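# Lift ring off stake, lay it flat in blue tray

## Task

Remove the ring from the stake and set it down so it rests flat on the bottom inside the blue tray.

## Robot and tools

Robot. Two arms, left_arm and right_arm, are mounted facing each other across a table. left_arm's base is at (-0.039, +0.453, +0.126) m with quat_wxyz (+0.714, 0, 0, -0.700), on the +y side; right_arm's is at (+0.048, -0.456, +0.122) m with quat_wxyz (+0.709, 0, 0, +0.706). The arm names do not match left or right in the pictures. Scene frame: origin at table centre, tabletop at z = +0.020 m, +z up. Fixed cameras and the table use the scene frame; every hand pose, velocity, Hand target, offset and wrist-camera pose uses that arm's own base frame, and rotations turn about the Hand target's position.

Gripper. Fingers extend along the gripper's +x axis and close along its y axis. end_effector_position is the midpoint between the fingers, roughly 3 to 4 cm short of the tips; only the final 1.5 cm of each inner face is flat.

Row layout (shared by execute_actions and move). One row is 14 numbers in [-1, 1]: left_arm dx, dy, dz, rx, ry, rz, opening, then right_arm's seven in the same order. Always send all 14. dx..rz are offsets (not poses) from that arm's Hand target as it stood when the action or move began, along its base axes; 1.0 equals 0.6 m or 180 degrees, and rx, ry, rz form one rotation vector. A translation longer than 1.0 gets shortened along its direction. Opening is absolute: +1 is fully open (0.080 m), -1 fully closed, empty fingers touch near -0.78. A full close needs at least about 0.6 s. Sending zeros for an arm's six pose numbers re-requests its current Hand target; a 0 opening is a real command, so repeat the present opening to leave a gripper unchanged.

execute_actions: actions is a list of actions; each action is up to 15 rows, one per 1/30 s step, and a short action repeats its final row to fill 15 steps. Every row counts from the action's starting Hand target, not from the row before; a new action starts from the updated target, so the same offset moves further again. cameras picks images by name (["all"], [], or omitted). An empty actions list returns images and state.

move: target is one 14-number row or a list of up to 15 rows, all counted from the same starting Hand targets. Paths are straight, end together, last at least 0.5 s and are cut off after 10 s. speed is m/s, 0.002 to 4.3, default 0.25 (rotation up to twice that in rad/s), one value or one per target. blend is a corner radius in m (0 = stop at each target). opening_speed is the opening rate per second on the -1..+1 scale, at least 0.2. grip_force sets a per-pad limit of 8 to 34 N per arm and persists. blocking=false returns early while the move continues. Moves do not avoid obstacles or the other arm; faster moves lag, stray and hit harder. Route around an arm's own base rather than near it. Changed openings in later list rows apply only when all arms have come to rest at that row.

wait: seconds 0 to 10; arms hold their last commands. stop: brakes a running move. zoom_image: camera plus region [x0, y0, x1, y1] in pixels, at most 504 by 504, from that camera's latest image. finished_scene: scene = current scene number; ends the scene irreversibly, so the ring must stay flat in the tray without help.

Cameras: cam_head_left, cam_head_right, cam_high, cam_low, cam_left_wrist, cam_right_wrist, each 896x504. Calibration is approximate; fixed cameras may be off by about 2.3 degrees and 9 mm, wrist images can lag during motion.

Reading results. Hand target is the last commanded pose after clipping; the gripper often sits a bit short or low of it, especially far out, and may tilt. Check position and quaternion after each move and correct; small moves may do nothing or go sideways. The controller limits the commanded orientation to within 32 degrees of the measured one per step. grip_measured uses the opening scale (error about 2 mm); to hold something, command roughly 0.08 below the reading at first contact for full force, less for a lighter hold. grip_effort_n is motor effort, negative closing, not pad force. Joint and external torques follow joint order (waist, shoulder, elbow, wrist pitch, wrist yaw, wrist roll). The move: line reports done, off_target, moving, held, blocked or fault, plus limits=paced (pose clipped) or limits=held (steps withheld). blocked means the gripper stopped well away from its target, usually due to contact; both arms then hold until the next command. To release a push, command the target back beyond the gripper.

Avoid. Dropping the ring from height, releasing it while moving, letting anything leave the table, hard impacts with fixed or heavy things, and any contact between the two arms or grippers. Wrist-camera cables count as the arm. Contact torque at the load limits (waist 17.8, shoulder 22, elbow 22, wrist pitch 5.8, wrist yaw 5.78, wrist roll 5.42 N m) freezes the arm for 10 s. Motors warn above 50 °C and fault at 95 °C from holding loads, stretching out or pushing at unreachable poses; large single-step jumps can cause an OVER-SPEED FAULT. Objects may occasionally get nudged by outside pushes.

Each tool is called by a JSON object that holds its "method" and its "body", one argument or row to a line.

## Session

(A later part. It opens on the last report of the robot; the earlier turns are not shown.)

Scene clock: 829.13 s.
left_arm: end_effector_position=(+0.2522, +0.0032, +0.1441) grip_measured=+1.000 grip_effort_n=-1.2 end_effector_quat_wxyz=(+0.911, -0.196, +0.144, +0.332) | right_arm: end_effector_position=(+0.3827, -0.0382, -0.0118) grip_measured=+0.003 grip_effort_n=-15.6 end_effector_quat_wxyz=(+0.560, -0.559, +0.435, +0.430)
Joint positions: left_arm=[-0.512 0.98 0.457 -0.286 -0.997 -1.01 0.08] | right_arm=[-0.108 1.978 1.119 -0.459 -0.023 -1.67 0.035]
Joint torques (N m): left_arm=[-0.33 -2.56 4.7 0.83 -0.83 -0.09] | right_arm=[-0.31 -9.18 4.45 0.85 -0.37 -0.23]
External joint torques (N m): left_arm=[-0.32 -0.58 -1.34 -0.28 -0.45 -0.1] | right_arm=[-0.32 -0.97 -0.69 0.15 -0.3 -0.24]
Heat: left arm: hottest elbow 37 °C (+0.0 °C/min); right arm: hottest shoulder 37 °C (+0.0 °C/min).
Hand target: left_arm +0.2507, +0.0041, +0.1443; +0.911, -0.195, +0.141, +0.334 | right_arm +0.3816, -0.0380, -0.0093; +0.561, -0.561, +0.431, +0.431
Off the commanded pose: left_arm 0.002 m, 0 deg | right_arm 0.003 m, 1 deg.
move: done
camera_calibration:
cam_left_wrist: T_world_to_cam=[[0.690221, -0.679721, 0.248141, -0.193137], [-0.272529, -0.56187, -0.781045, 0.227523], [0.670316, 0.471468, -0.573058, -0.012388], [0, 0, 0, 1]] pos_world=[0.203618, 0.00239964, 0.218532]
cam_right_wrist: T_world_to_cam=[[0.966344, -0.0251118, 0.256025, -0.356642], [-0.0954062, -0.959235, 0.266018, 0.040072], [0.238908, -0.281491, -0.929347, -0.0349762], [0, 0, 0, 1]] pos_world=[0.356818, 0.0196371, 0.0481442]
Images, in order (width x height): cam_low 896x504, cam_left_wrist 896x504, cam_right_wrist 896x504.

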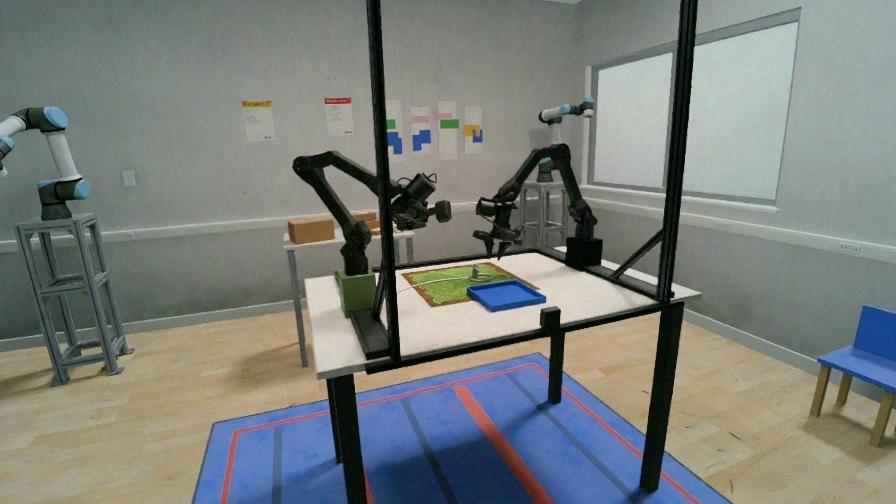

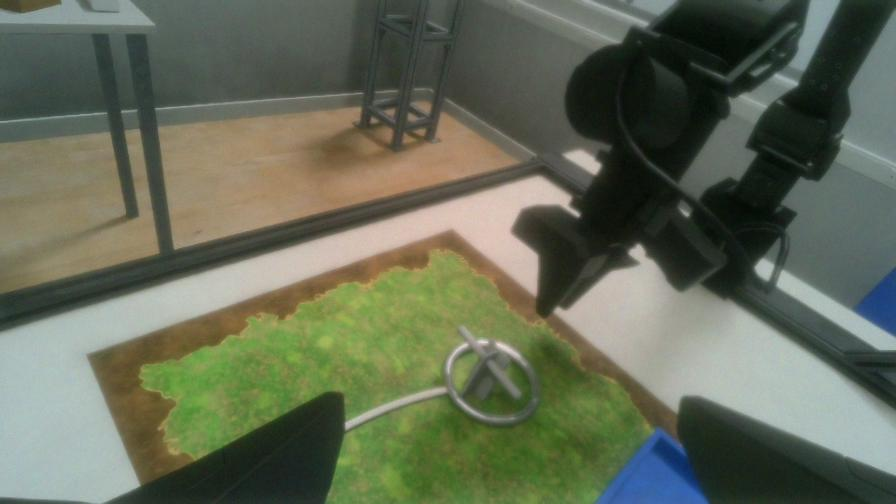

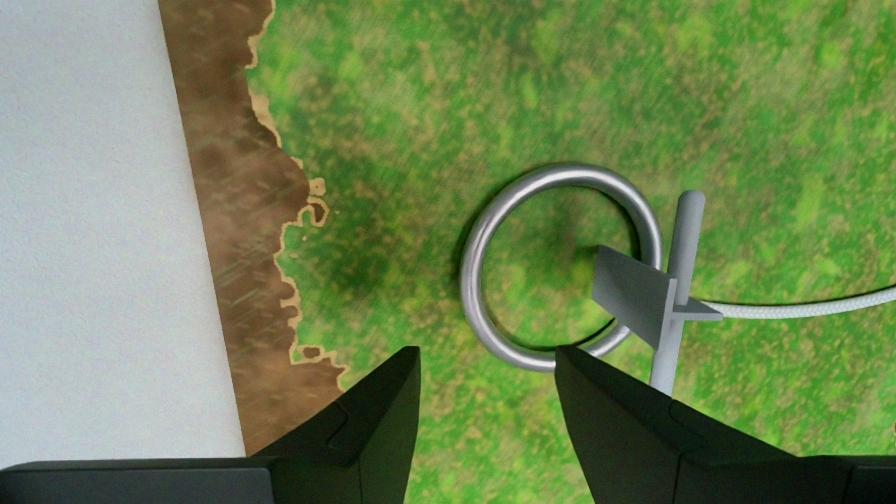

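{"method": "move", "body": {
  "target": [0, 0, 0, 0, 0, 0, 1.0, 0.0073, 0.0017, -0.0595, 0, 0, 0, 0.0],
  "speed": 0.1,
  "cameras": ["cam_left_wrist", "cam_right_wrist", "cam_low"]
}}

{"method": "zoom_image", "body": {
  "camera": "cam_right_wrist",
  "region": [330, 140, 730, 440]
}}

{"method": "zoom_image", "body": {
  "camera": "cam_left_wrist",
  "region": [400, 230, 650, 450]
}}

{"method": "zoom_image", "body": {
  "camera": "cam_low",
  "region": [440, 210, 540, 300]
}}

Scene clock: 892.67 s.
left_arm: end_effector_position=(+0.2522, +0.0032, +0.1441) grip_measured=+1.000 grip_effort_n=-0.7 end_effector_quat_wxyz=(+0.911, -0.196, +0.144, +0.332) | right_arm: end_effector_position=(+0.3892, -0.0389, -0.0390) grip_measured=+0.003 grip_effort_n=-15.6 end_effector_quat_wxyz=(+0.564, -0.564, +0.429, +0.423)
Joint positions: left_arm=[-0.512 0.98 0.457 -0.286 -0.997 -1.01 0.08] | right_arm=[-0.108 2.053 1.092 -0.335 -0.023 -1.67 0.035]
Joint torques (N m): left_arm=[-0.38 -2.59 4.74 0.84 -0.83 -0.08] | right_arm=[0.12 -6.5 4.38 0.88 -0.33 -0.1]
External joint torques (N m): left_arm=[-0.38 -0.6 -1.36 -0.28 -0.44 -0.09] | right_arm=[0.11 1.91 -0.43 0.16 -0.26 -0.11]
Heat: left arm: hottest elbow 37 °C (+0.0 °C/min); right arm: hottest shoulder 40 °C (+3.0 °C/min).
Hand target: left_arm +0.2507, +0.0041, +0.1443; +0.911, -0.195, +0.141, +0.334 | right_arm +0.3859, -0.0370, -0.0450; +0.561, -0.561, +0.431, +0.431
Off the commanded pose: left_arm 0.002 m, 0 deg | right_arm 0.007 m, 1 deg.
move: done
camera_calibration:
cam_left_wrist: T_world_to_cam=[[0.690221, -0.679721, 0.248141, -0.193137], [-0.272529, -0.56187, -0.781045, 0.227523], [0.670316, 0.471468, -0.573058, -0.012388], [0, 0, 0, 1]] pos_world=[0.203618, 0.00239964, 0.218532]
cam_right_wrist: T_world_to_cam=[[0.960385, -0.024476, 0.277599, -0.352756], [-0.101368, -0.958579, 0.266176, 0.0496501], [0.259586, -0.283772, -0.923087, -0.069866], [0, 0, 0, 1]] pos_world=[0.36195, 0.0191335, 0.0202166]
Images, in order (width x height): cam_low 896x504, cam_left_wrist 896x504, cam_right_wrist 896x504.

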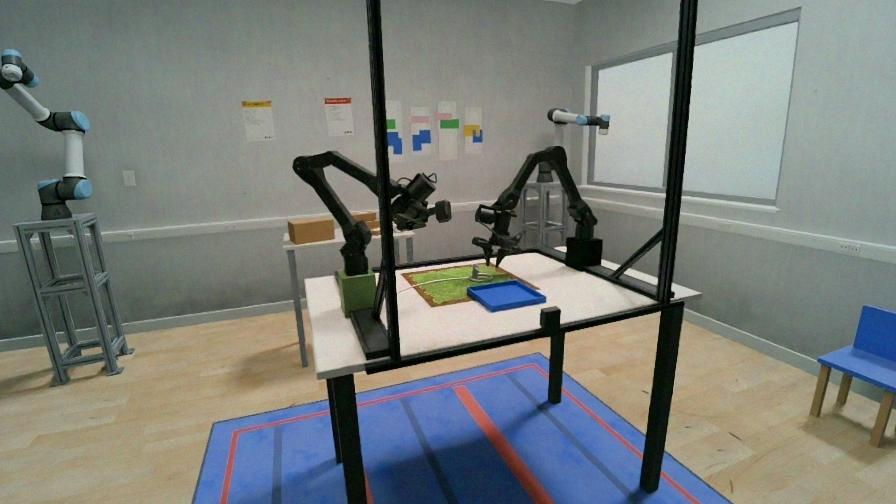

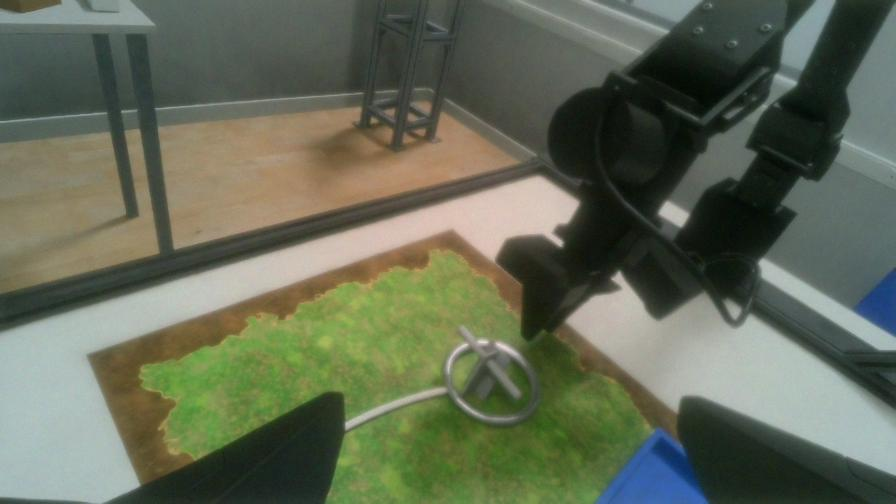

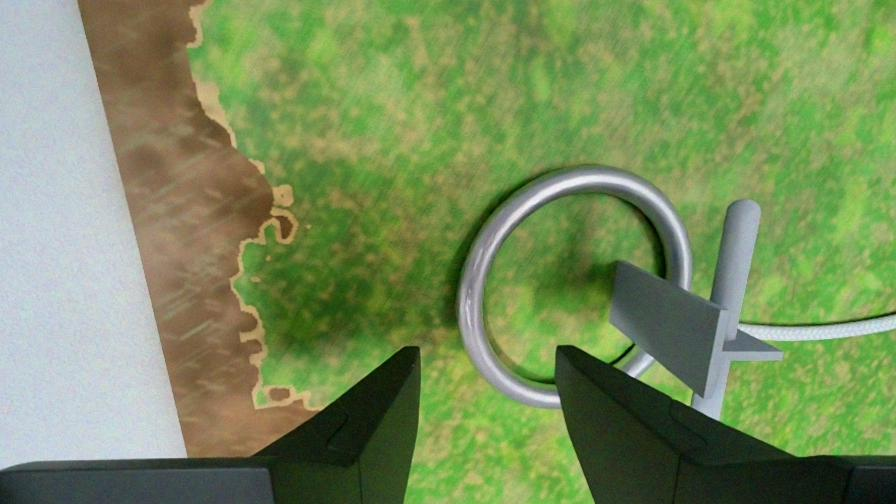

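Scaled by 1.260 from the camera's 896x504 image, which has a finer 1280x720 frame.

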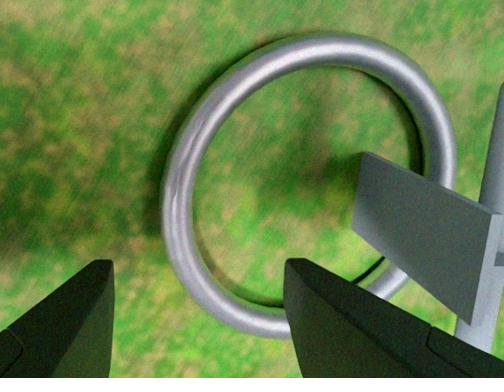

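Scaled by 2.016 from the camera's 896x504 image, which has a finer 1280x720 frame.

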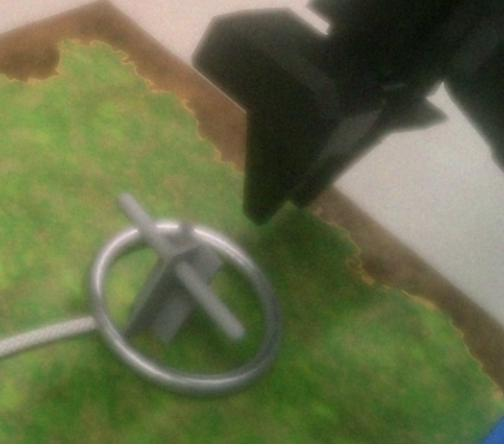

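Scaled by 5.040 from the camera's 896x504 image, which has a finer 1280x720 frame.

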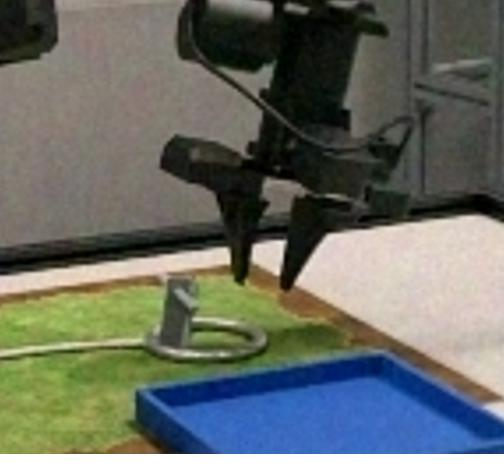

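{"method": "move", "body": {
  "target": [0, 0, 0, 0, 0, 0, 1.0, 0.0102, 0.0023, -0.0417, 0, 0, 0, 0.0],
  "speed": 0.06,
  "cameras": ["cam_left_wrist", "cam_right_wrist", "cam_low"]
}}

{"method": "zoom_image", "body": {
  "camera": "cam_right_wrist",
  "region": [330, 240, 730, 504]
}}

{"method": "zoom_image", "body": {
  "camera": "cam_left_wrist",
  "region": [400, 230, 650, 450]
}}

{"method": "zoom_image", "body": {
  "camera": "cam_low",
  "region": [440, 210, 540, 300]
}}

Scene clock: 953.27 s.
left_arm: end_effector_position=(+0.2522, +0.0032, +0.1441) grip_measured=+1.000 grip_effort_n=-0.7 end_effector_quat_wxyz=(+0.911, -0.196, +0.144, +0.332) | right_arm: end_effector_position=(+0.3922, -0.0371, -0.0661) grip_measured=+0.003 grip_effort_n=-15.1 end_effector_quat_wxyz=(+0.561, -0.563, +0.430, +0.428)
Joint positions: left_arm=[-0.512 0.98 0.457 -0.286 -0.997 -1.01 0.08] | right_arm=[-0.103 2.137 1.092 -0.259 -0.023 -1.67 0.035]
Joint torques (N m): left_arm=[-0.29 -2.51 4.71 0.85 -0.83 -0.08] | right_arm=[0.11 -6.66 5.23 0.86 -0.26 0.06]
External joint torques (N m): left_arm=[-0.32 -0.51 -1.3 -0.25 -0.44 -0.09] | right_arm=[0.11 1.95 0.73 0.14 -0.2 0.05]
Heat: left arm: hottest elbow 37 °C (+0.0 °C/min); right arm: hottest shoulder 39 °C (-1.0 °C/min).
Hand target: left_arm +0.2507, +0.0041, +0.1443; +0.911, -0.195, +0.141, +0.334 | right_arm +0.3921, -0.0357, -0.0700; +0.561, -0.561, +0.431, +0.431
Off the commanded pose: left_arm 0.002 m, 0 deg | right_arm 0.004 m, 0 deg.
move: done
camera_calibration:
cam_left_wrist: T_world_to_cam=[[0.690221, -0.679721, 0.248141, -0.193137], [-0.272529, -0.56187, -0.781045, 0.227523], [0.670316, 0.471468, -0.573058, -0.012388], [0, 0, 0, 1]] pos_world=[0.203618, 0.00239964, 0.218532]
cam_right_wrist: T_world_to_cam=[[0.962876, -0.0195777, 0.269232, -0.349381], [-0.0939162, -0.959354, 0.266119, 0.0559539], [0.253079, -0.281525, -0.925578, -0.0927497], [0, 0, 0, 1]] pos_world=[0.365139, 0.0207282, -0.00667278]
Images, in order (width x height): cam_low 896x504, cam_left_wrist 896x504, cam_right_wrist 896x504.

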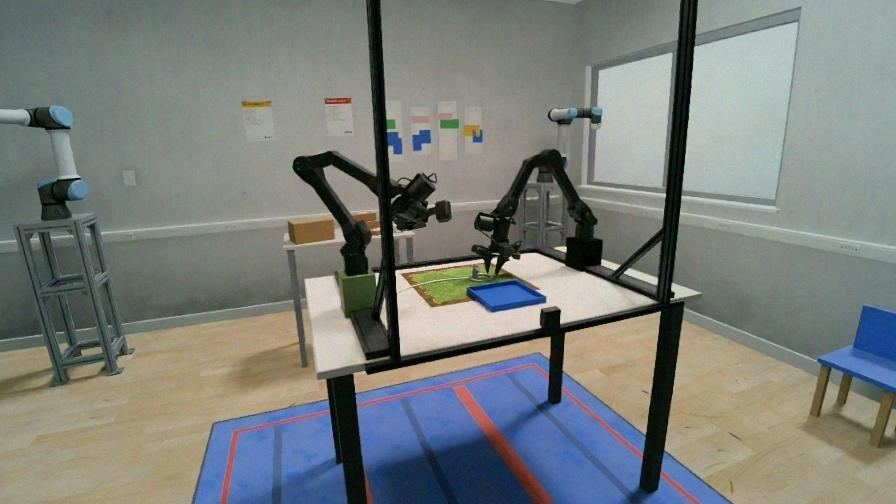

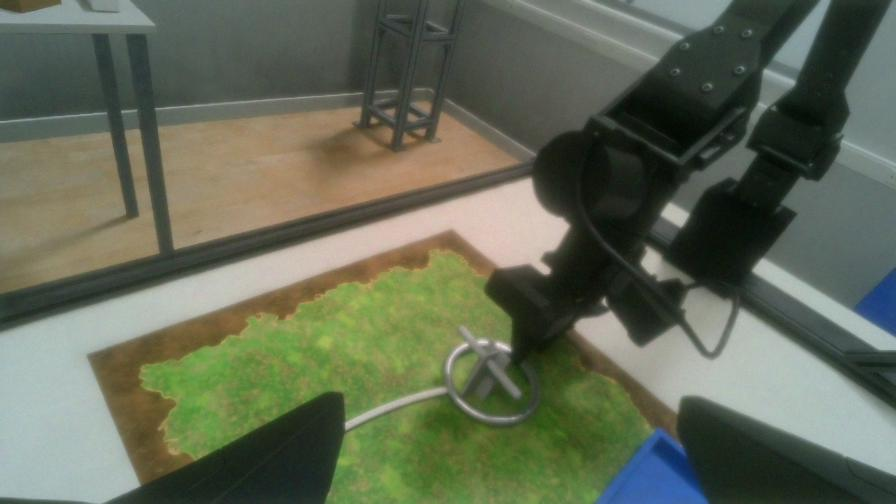

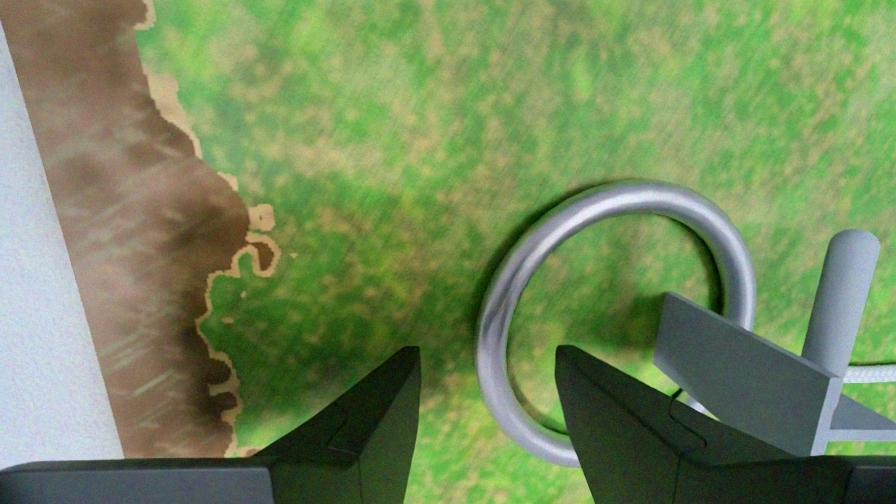

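Scaled by 1.260 from the camera's 896x504 image, which has a finer 1280x720 frame.

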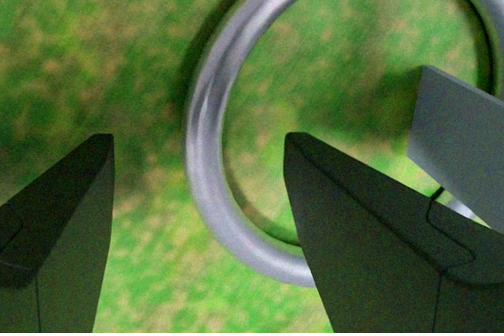

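Scaled by 2.016 from the camera's 896x504 image, which has a finer 1280x720 frame.

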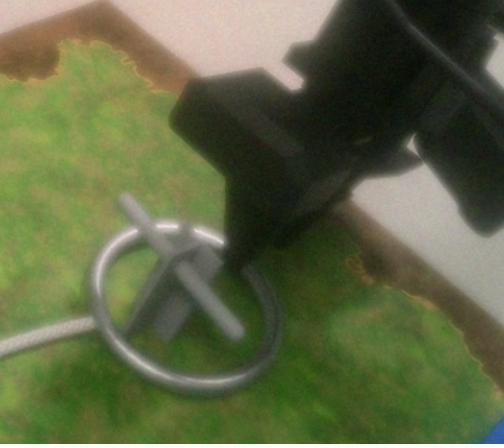

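Scaled by 5.040 from the camera's 896x504 image, which has a finer 1280x720 frame.

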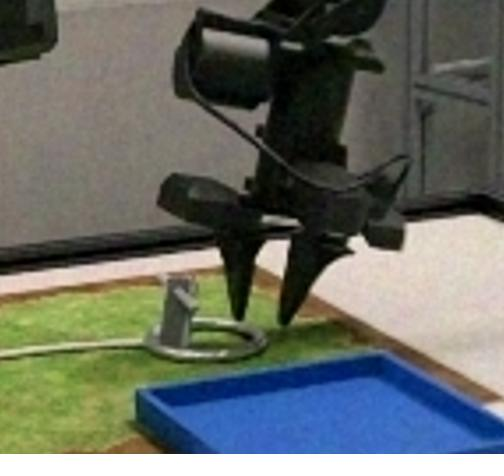

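{"method": "move", "body": {
  "target": [0, 0, 0, 0, 0, 0, 1.0, 0.0035, -0.0012, -0.0100, 0, 0, 0, 0.0],
  "speed": 0.03,
  "cameras": ["cam_left_wrist", "cam_right_wrist", "cam_low"]
}}

{"method": "zoom_image", "body": {
  "camera": "cam_right_wrist",
  "region": [330, 240, 730, 504]
}}

{"method": "zoom_image", "body": {
  "camera": "cam_low",
  "region": [440, 230, 520, 300]
}}

Scene clock: 977.30 s.
left_arm: end_effector_position=(+0.2522, +0.0032, +0.1441) grip_measured=+1.000 grip_effort_n=-0.7 end_effector_quat_wxyz=(+0.911, -0.196, +0.144, +0.332) | right_arm: end_effector_position=(+0.3927, -0.0371, -0.0730) grip_measured=+0.003 grip_effort_n=-15.6 end_effector_quat_wxyz=(+0.560, -0.562, +0.431, +0.429)
Joint positions: left_arm=[-0.512 0.98 0.457 -0.286 -0.997 -1.01 0.08] | right_arm=[-0.103 2.16 1.095 -0.243 -0.023 -1.67 0.035]
Joint torques (N m): left_arm=[-0.29 -2.64 4.76 0.86 -0.84 -0.08] | right_arm=[0.02 -6.67 5.61 0.85 -0.28 0.02]
External joint torques (N m): left_arm=[-0.28 -0.68 -1.21 -0.23 -0.46 -0.1] | right_arm=[0.04 2.06 1.13 0.12 -0.22 0.01]
Heat: left arm: hottest elbow 37 °C (+0.0 °C/min); right arm: hottest shoulder 39 °C (-1.0 °C/min).
Hand target: left_arm +0.2507, +0.0041, +0.1443; +0.911, -0.195, +0.141, +0.334 | right_arm +0.3941, -0.0364, -0.0761; +0.561, -0.561, +0.431, +0.431
Off the commanded pose: left_arm 0.002 m, 0 deg | right_arm 0.003 m, 0 deg.
move: done
camera_calibration:
cam_left_wrist: T_world_to_cam=[[0.690221, -0.679721, 0.248141, -0.193137], [-0.272529, -0.56187, -0.781045, 0.227523], [0.670316, 0.471468, -0.573058, -0.012388], [0, 0, 0, 1]] pos_world=[0.203618, 0.00239964, 0.218532]
cam_right_wrist: T_world_to_cam=[[0.963994, -0.0196883, 0.265195, -0.348806], [-0.0928015, -0.959467, 0.266105, 0.057309], [0.249207, -0.281134, -0.926747, -0.097782], [0, 0, 0, 1]] pos_world=[0.365933, 0.0206288, -0.0133676]
Images, in order (width x height): cam_low 896x504, cam_left_wrist 896x504, cam_right_wrist 896x504.

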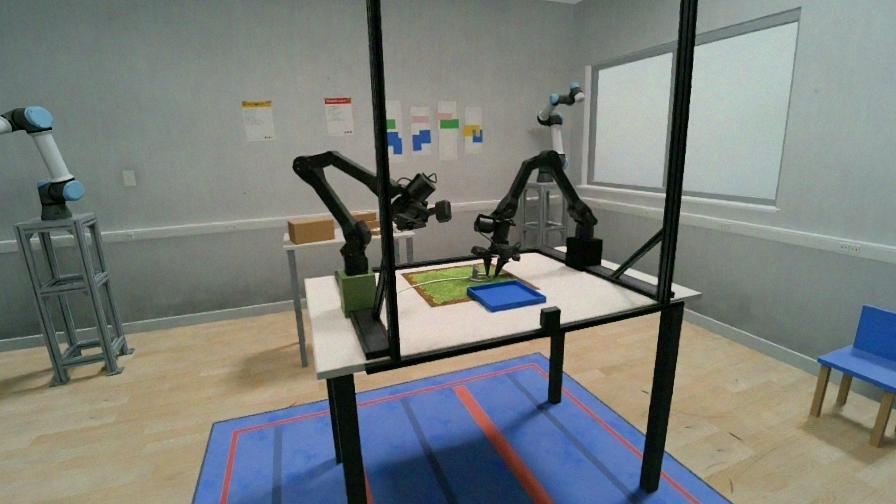

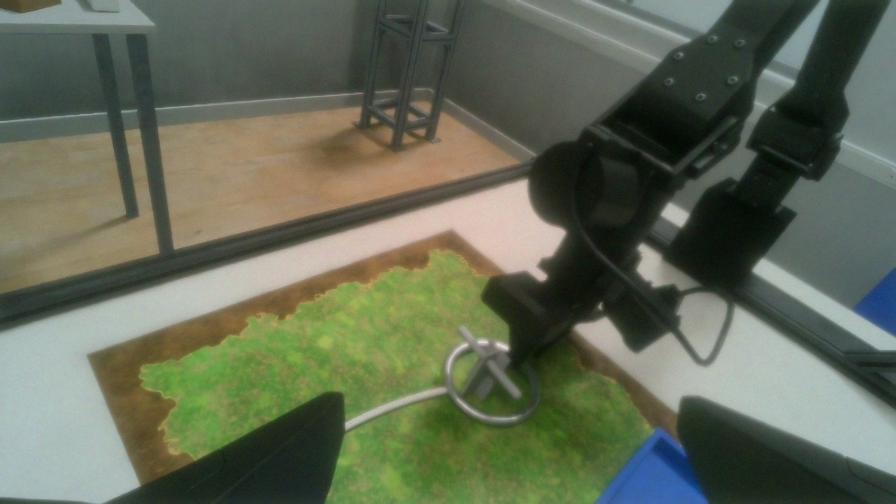

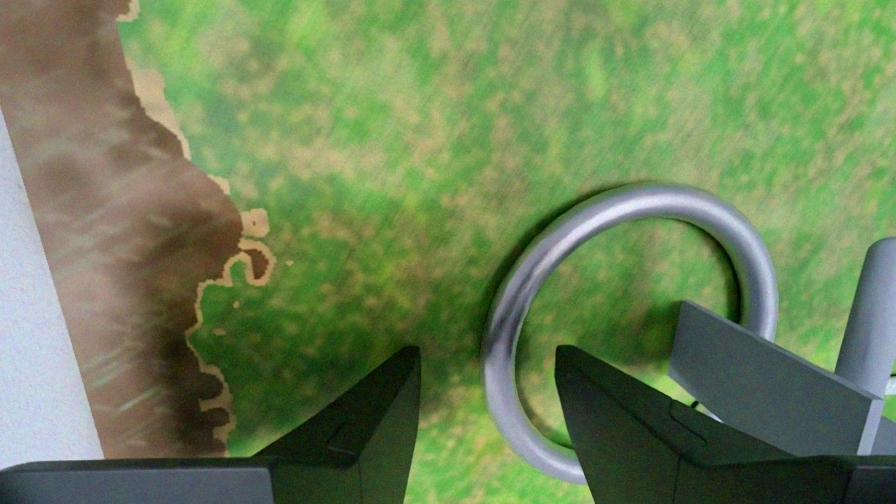

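Scaled by 1.260 from the camera's 896x504 image, which has a finer 1280x720 frame.

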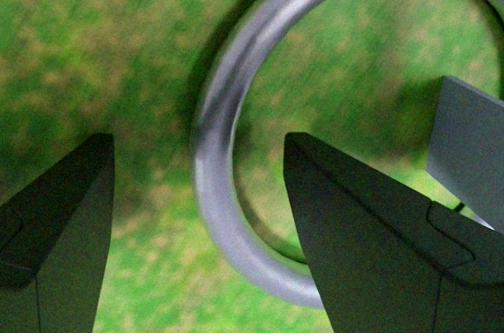

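Scaled by 6.300 from the camera's 896x504 image, which has a finer 1280x720 frame.

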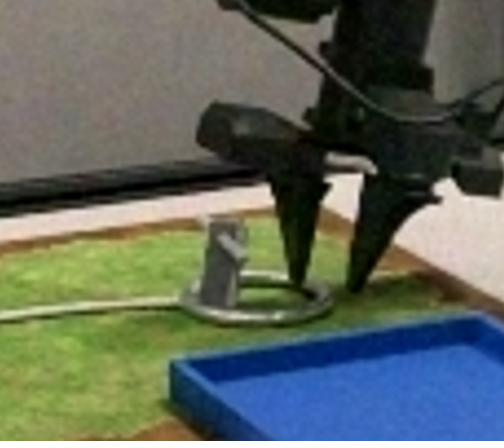

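{"method": "move", "body": {
  "target": [0, 0, 0, 0, 0, 0, 1.0, 0.0065, 0, 0.0, 0, 0, 0, 0.0],
  "speed": 0.03,
  "cameras": ["cam_right_wrist"]
}}

{"method": "zoom_image", "body": {
  "camera": "cam_right_wrist",
  "region": [330, 240, 730, 504]
}}

Scene clock: 1011.37 s.
left_arm: end_effector_position=(+0.2522, +0.0032, +0.1441) grip_measured=+1.000 grip_effort_n=-0.7 end_effector_quat_wxyz=(+0.911, -0.196, +0.144, +0.332) | right_arm: end_effector_position=(+0.3976, -0.0377, -0.0725) grip_measured=+0.003 grip_effort_n=-15.6 end_effector_quat_wxyz=(+0.561, -0.563, +0.430, +0.427)
Joint positions: left_arm=[-0.512 0.98 0.457 -0.286 -0.997 -1.01 0.08] | right_arm=[-0.103 2.17 1.114 -0.248 -0.023 -1.67 0.035]
Joint torques (N m): left_arm=[-0.31 -2.56 4.71 0.83 -0.82 -0.08] | right_arm=[0.11 -6.78 5.68 0.52 -0.27 0.05]
External joint torques (N m): left_arm=[-0.32 -0.57 -1.37 -0.29 -0.43 -0.09] | right_arm=[0.11 2.15 1.16 -0.2 -0.2 0.04]
Heat: left arm: hottest elbow 37 °C (+0.0 °C/min); right arm: hottest shoulder 38 °C (-1.0 °C/min).
Hand target: left_arm +0.2507, +0.0041, +0.1443; +0.911, -0.195, +0.141, +0.334 | right_arm +0.3981, -0.0364, -0.0760; +0.561, -0.561, +0.431, +0.431
Off the commanded pose: left_arm 0.002 m, 0 deg | right_arm 0.004 m, 1 deg.
move: done
camera_calibration:
cam_right_wrist: T_world_to_cam=[[0.962673, -0.0195634, 0.269959, -0.352786], [-0.0941294, -0.959326, 0.266145, 0.0576676], [0.253772, -0.281621, -0.925359, -0.100462], [0, 0, 0, 1]] pos_world=[0.37054, 0.0201281, -0.0130737]
Images, in order (width x height): cam_right_wrist 896x504.

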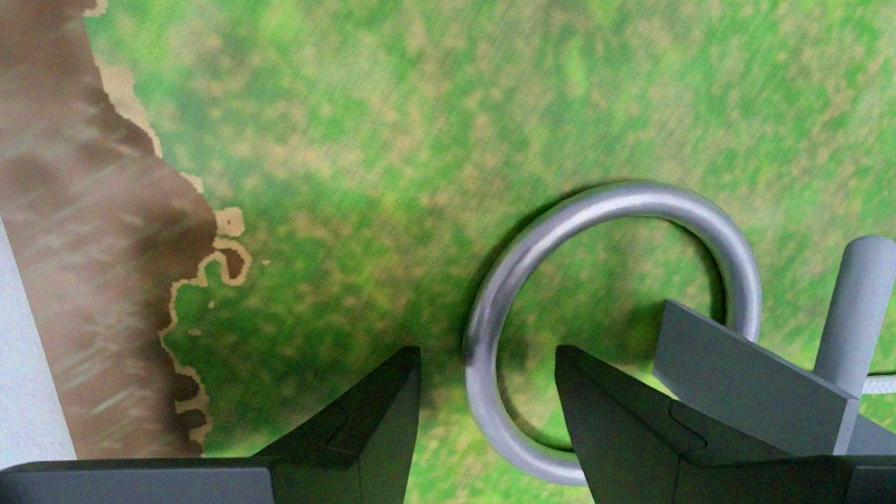

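Scaled by 1.260 from the camera's 896x504 image, which has a finer 1280x720 frame.

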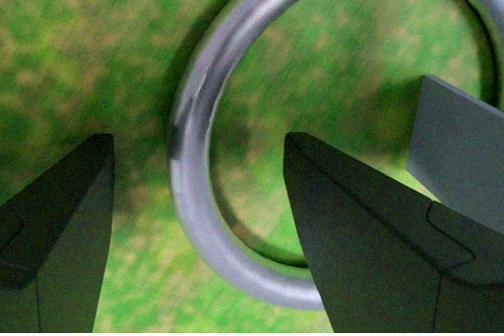

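{"method": "move", "body": {
  "target": [0, 0, 0, 0, 0, 0, 1.0, 0, 0, 0, 0, 0, 0, -0.72],
  "opening_speed": 0.6,
  "speed": 0.03,
  "cameras": ["cam_right_wrist", "cam_left_wrist"]
}}

{"method": "zoom_image", "body": {
  "camera": "cam_right_wrist",
  "region": [330, 240, 730, 504]
}}

{"method": "zoom_image", "body": {
  "camera": "cam_left_wrist",
  "region": [400, 230, 650, 450]
}}

Scene clock: 1027.07 s.
left_arm: end_effector_position=(+0.2522, +0.0032, +0.1441) grip_measured=+1.000 grip_effort_n=-0.7 end_effector_quat_wxyz=(+0.911, -0.196, +0.144, +0.332) | right_arm: end_effector_position=(+0.3969, -0.0376, -0.0730) grip_measured=-0.642 grip_effort_n=-83.5 end_effector_quat_wxyz=(+0.561, -0.562, +0.431, +0.429)
Joint positions: left_arm=[-0.512 0.98 0.457 -0.286 -0.997 -1.01 0.08] | right_arm=[-0.103 2.171 1.114 -0.251 -0.023 -1.67 0.006]
Joint torques (N m): left_arm=[-0.36 -2.62 4.68 0.85 -0.83 -0.08] | right_arm=[0.14 -6.83 5.69 0.74 -0.27 0.06]
External joint torques (N m): left_arm=[-0.37 -0.61 -1.38 -0.27 -0.43 -0.09] | right_arm=[0.14 1.98 1.25 0.04 -0.21 0.04]
Heat: left arm: hottest elbow 37 °C (+0.0 °C/min); right arm: hottest shoulder 38 °C (-1.0 °C/min).
Hand target: left_arm +0.2507, +0.0041, +0.1443; +0.911, -0.195, +0.141, +0.334 | right_arm +0.3980, -0.0364, -0.0760; +0.561, -0.561, +0.431, +0.431
Off the commanded pose: left_arm 0.002 m, 0 deg | right_arm 0.003 m, 0 deg.
move: done
camera_calibration:
cam_left_wrist: T_world_to_cam=[[0.690221, -0.679721, 0.248141, -0.193137], [-0.272529, -0.56187, -0.781045, 0.227523], [0.670316, 0.471468, -0.573058, -0.012388], [0, 0, 0, 1]] pos_world=[0.203618, 0.00239964, 0.218532]
cam_right_wrist: T_world_to_cam=[[0.963705, -0.0196816, 0.266241, -0.352647], [-0.0931109, -0.959436, 0.266105, 0.0574199], [0.250204, -0.281237, -0.926447, -0.0992807], [0, 0, 0, 1]] pos_world=[0.370035, 0.0202287, -0.0133689]
Images, in order (width x height): cam_left_wrist 896x504, cam_right_wrist 896x504.

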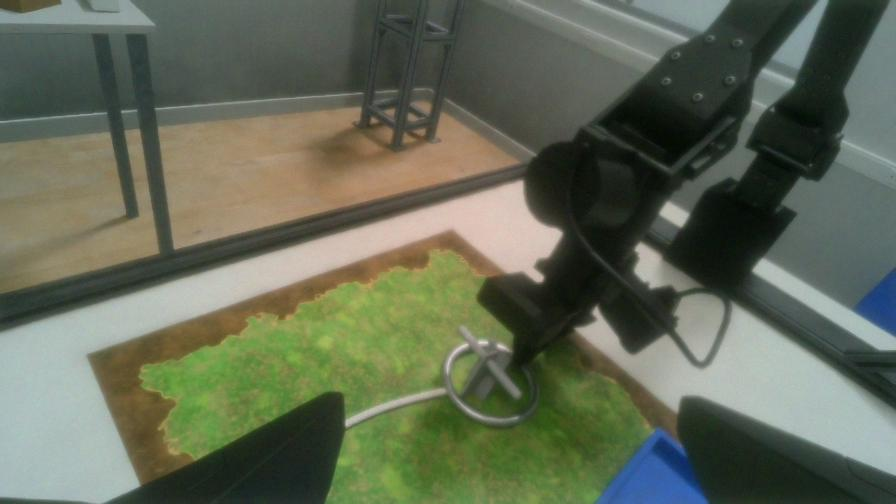

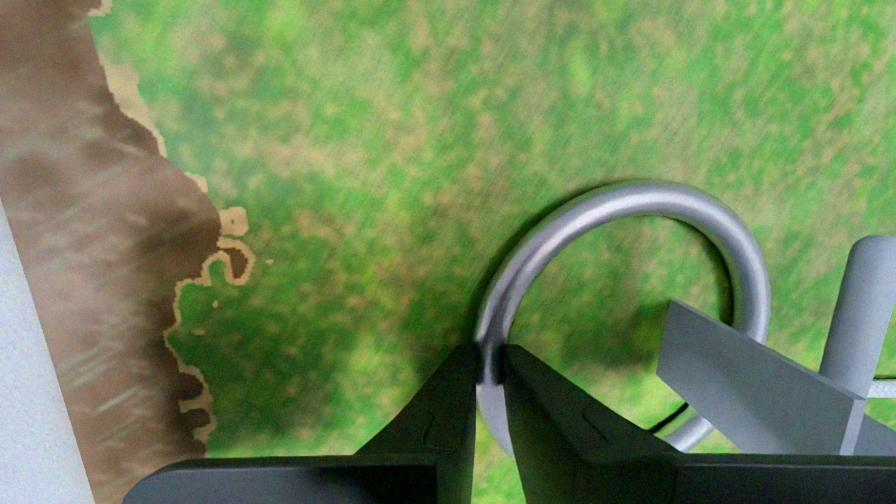

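Scaled by 1.260 from the camera's 896x504 image, which has a finer 1280x720 frame.

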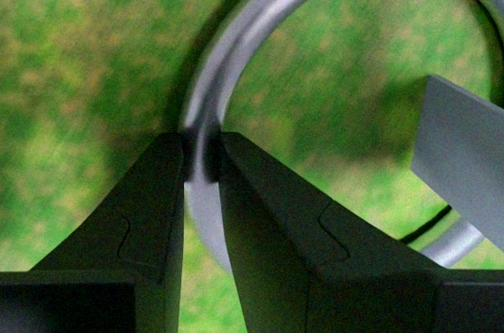

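Scaled by 2.016 from the camera's 896x504 image, which has a finer 1280x720 frame.

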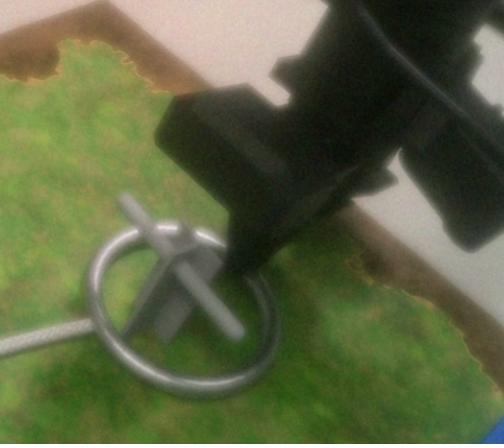

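{"method": "move", "body": {
  "target": [0, 0, 0, 0, 0, 0, 1.0, 0, 0, 0.035, 0, 0, 0, -0.72],
  "speed": 0.05,
  "cameras": ["cam_right_wrist", "cam_left_wrist", "cam_low"]
}}

{"method": "zoom_image", "body": {
  "camera": "cam_left_wrist",
  "region": [400, 230, 650, 450]
}}

{"method": "zoom_image", "body": {
  "camera": "cam_low",
  "region": [440, 230, 520, 300]
}}

Scene clock: 1205.70 s.
left_arm: end_effector_position=(+0.2522, +0.0032, +0.1441) grip_measured=+1.000 grip_effort_n=-0.7 end_effector_quat_wxyz=(+0.911, -0.196, +0.144, +0.332) | right_arm: end_effector_position=(+0.3938, -0.0373, -0.0609) grip_measured=-0.717 grip_effort_n=-16.5 end_effector_quat_wxyz=(+0.557, -0.557, +0.436, +0.435)
Joint positions: left_arm=[-0.512 0.98 0.457 -0.286 -0.997 -1.01 0.08] | right_arm=[-0.103 2.138 1.129 -0.319 -0.023 -1.67 0.003]
Joint torques (N m): left_arm=[-0.26 -2.58 4.69 0.85 -0.83 -0.09] | right_arm=[0.25 -9.61 5.71 0.49 -0.27 0.05]
External joint torques (N m): left_arm=[-0.25 -0.58 -1.39 -0.26 -0.44 -0.11] | right_arm=[0.28 -0.83 1.08 -0.19 -0.2 0.04]
Heat: left arm: hottest elbow 37 °C (+0.0 °C/min); right arm: hottest shoulder 34 °C (+0.0 °C/min).
Hand target: left_arm +0.2507, +0.0041, +0.1443; +0.911, -0.195, +0.141, +0.334 | right_arm +0.3980, -0.0364, -0.0550; +0.561, -0.561, +0.431, +0.431
Off the commanded pose: left_arm 0.002 m, 0 deg | right_arm 0.007 m, 1 deg.
move: done
camera_calibration:
cam_left_wrist: T_world_to_cam=[[0.690221, -0.679721, 0.248141, -0.193137], [-0.272529, -0.56187, -0.781045, 0.227523], [0.670316, 0.471468, -0.573058, -0.012388], [0, 0, 0, 1]] pos_world=[0.203618, 0.00239964, 0.218532]
cam_right_wrist: T_world_to_cam=[[0.968946, -0.0202342, 0.246444, -0.356174], [-0.0876768, -0.960006, 0.265898, 0.0520953], [0.231208, -0.279249, -0.931967, -0.080119], [0, 0, 0, 1]] pos_world=[0.368205, 0.0204318, -0.000743352]
Images, in order (width x height): cam_low 896x504, cam_left_wrist 896x504, cam_right_wrist 896x504.

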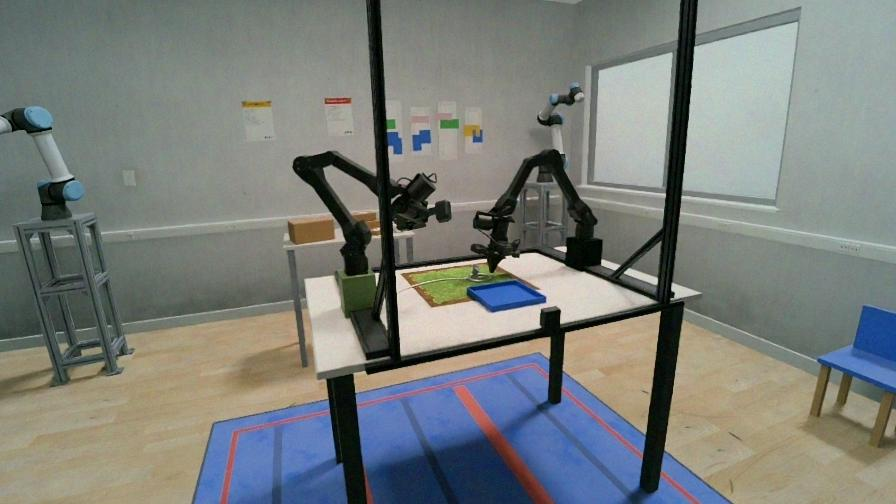

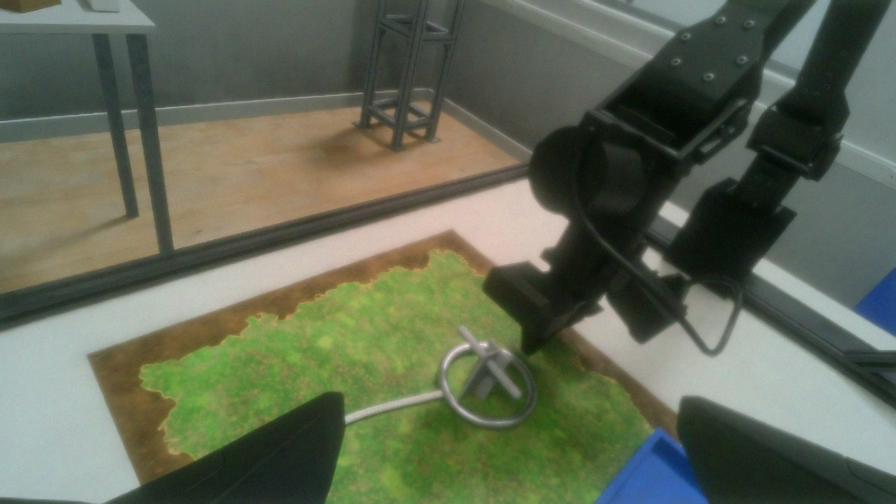

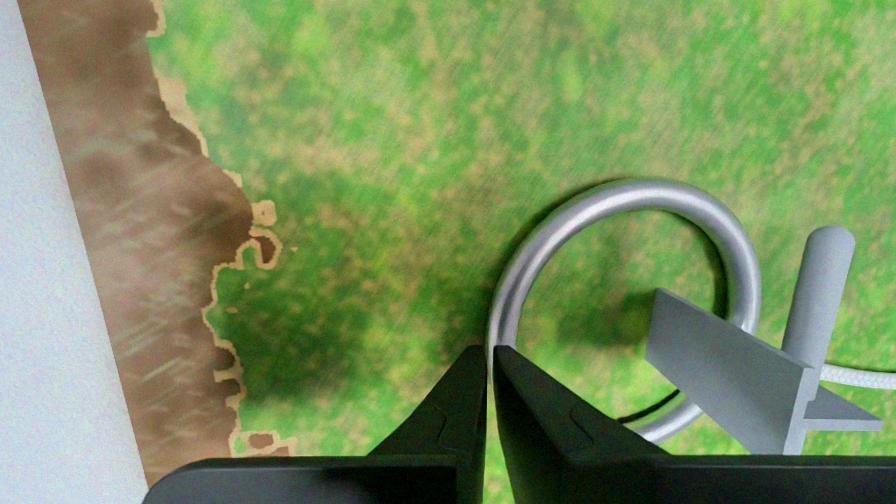

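Scaled by 2.016 from the camera's 896x504 image, which has a finer 1280x720 frame.

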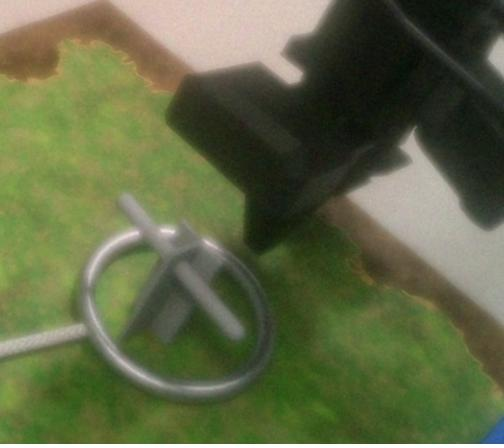

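Scaled by 6.300 from the camera's 896x504 image, which has a finer 1280x720 frame.

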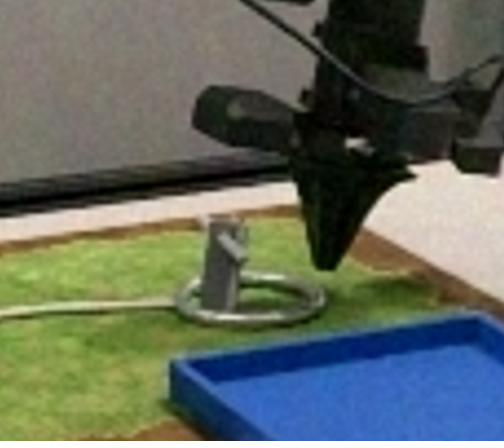

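{"method": "move", "body": {
  "target": [0, 0, 0, 0, 0, 0, 1.0, 0.0108, -0.0005, -0.0125, 0, 0.0278, 0, -0.333],
  "speed": 0.04,
  "cameras": ["cam_right_wrist", "cam_low", "cam_left_wrist"]
}}

{"method": "zoom_image", "body": {
  "camera": "cam_right_wrist",
  "region": [330, 240, 730, 504]
}}

{"method": "zoom_image", "body": {
  "camera": "cam_low",
  "region": [440, 230, 520, 300]
}}

Scene clock: 1303.63 s.
left_arm: end_effector_position=(+0.2522, +0.0032, +0.1441) grip_measured=+1.000 grip_effort_n=-0.7 end_effector_quat_wxyz=(+0.911, -0.196, +0.144, +0.332) | right_arm: end_effector_position=(+0.4042, -0.0370, -0.0587) grip_measured=-0.337 grip_effort_n=17.9 end_effector_quat_wxyz=(+0.544, -0.543, +0.451, +0.454)
Joint positions: left_arm=[-0.512 0.98 0.457 -0.286 -0.997 -1.01 0.08] | right_arm=[-0.099 2.192 1.252 -0.45 -0.022 -1.67 0.02]
Joint torques (N m): left_arm=[-0.32 -2.6 4.66 0.83 -0.83 -0.07] | right_arm=[0.17 -7.11 6 0.39 0.06 0.12]
External joint torques (N m): left_arm=[-0.31 -0.64 -1.34 -0.26 -0.45 -0.08] | right_arm=[0.16 2.12 1.28 -0.17 0.13 0.11]
Heat: left arm: hottest elbow 38 °C (+1.0 °C/min); right arm: hottest shoulder 47 °C (+4.0 °C/min).
Hand target: left_arm +0.2507, +0.0041, +0.1443; +0.911, -0.195, +0.141, +0.334 | right_arm +0.4046, -0.0367, -0.0624; +0.542, -0.541, +0.455, +0.455
Off the commanded pose: left_arm 0.002 m, 0 deg | right_arm 0.004 m, 1 deg.
move: done
camera_calibration:
cam_left_wrist: T_world_to_cam=[[0.690221, -0.679721, 0.248141, -0.193137], [-0.272529, -0.56187, -0.781045, 0.227523], [0.670316, 0.471468, -0.573058, -0.012388], [0, 0, 0, 1]] pos_world=[0.203618, 0.00239964, 0.218532]
cam_right_wrist: T_world_to_cam=[[0.982355, -0.0177652, 0.186179, -0.375618], [-0.0677652, -0.961645, 0.265796, 0.0445879], [0.174316, -0.273723, -0.94588, -0.057981], [0, 0, 0, 1]] pos_world=[0.382119, 0.020334, 0.0032378]
Images, in order (width x height): cam_low 896x504, cam_left_wrist 896x504, cam_right_wrist 896x504.

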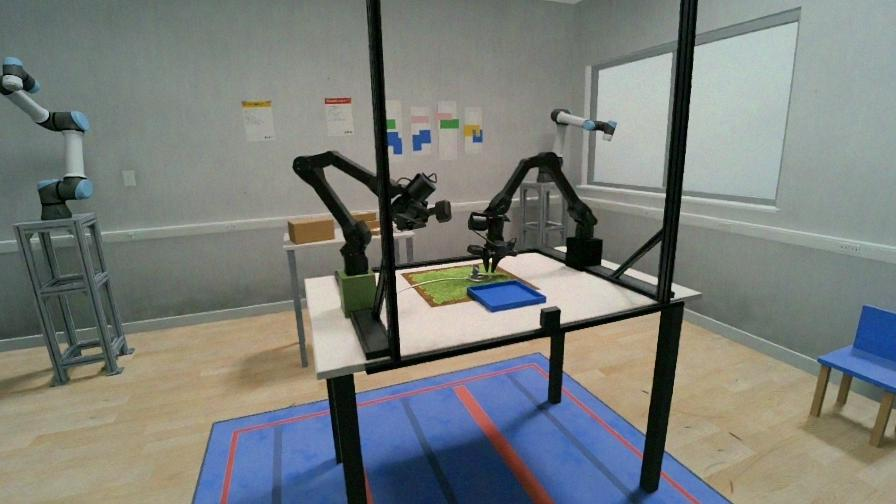

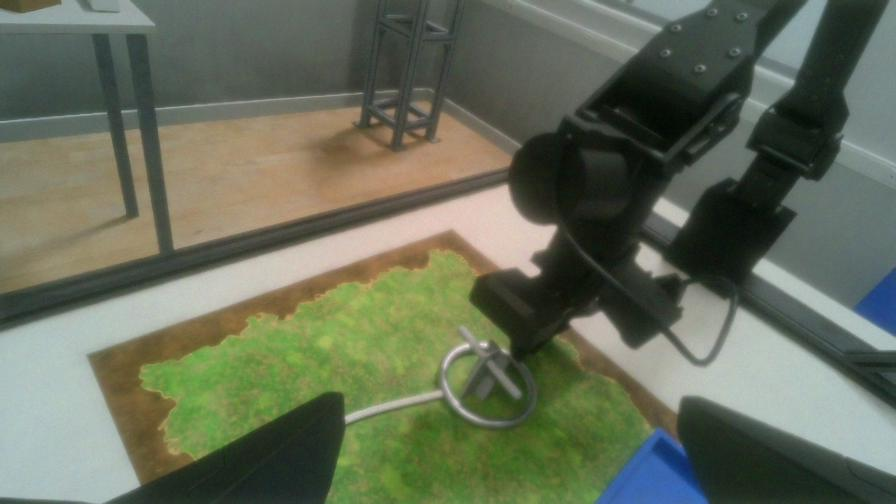

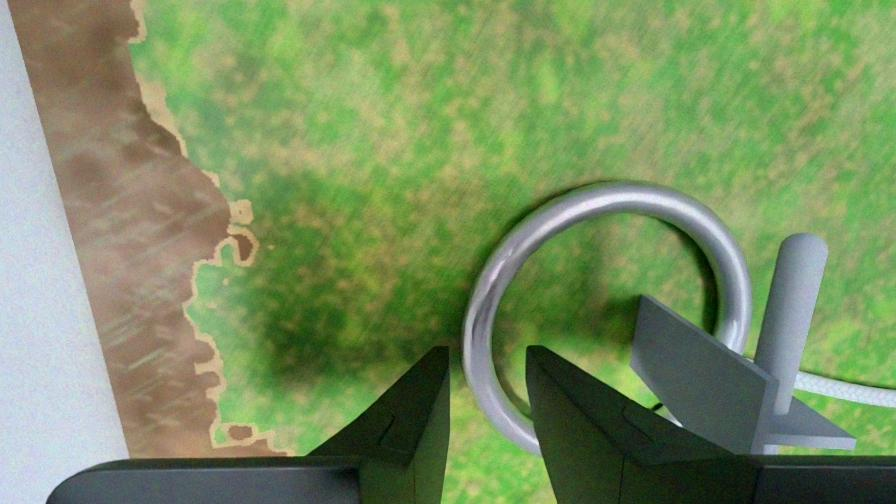

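Scaled by 1.260 from the camera's 896x504 image, which has a finer 1280x720 frame.

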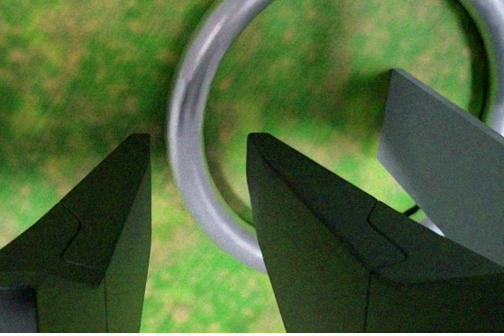

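Scaled by 6.300 from the camera's 896x504 image, which has a finer 1280x720 frame.

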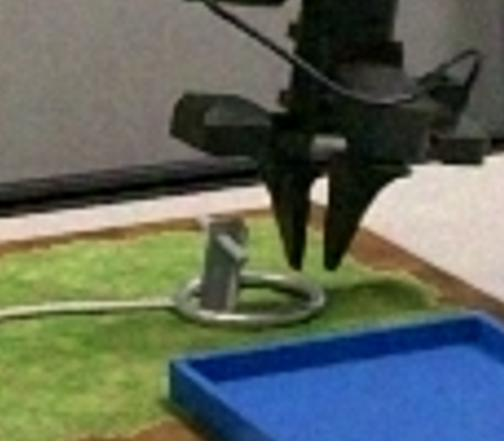

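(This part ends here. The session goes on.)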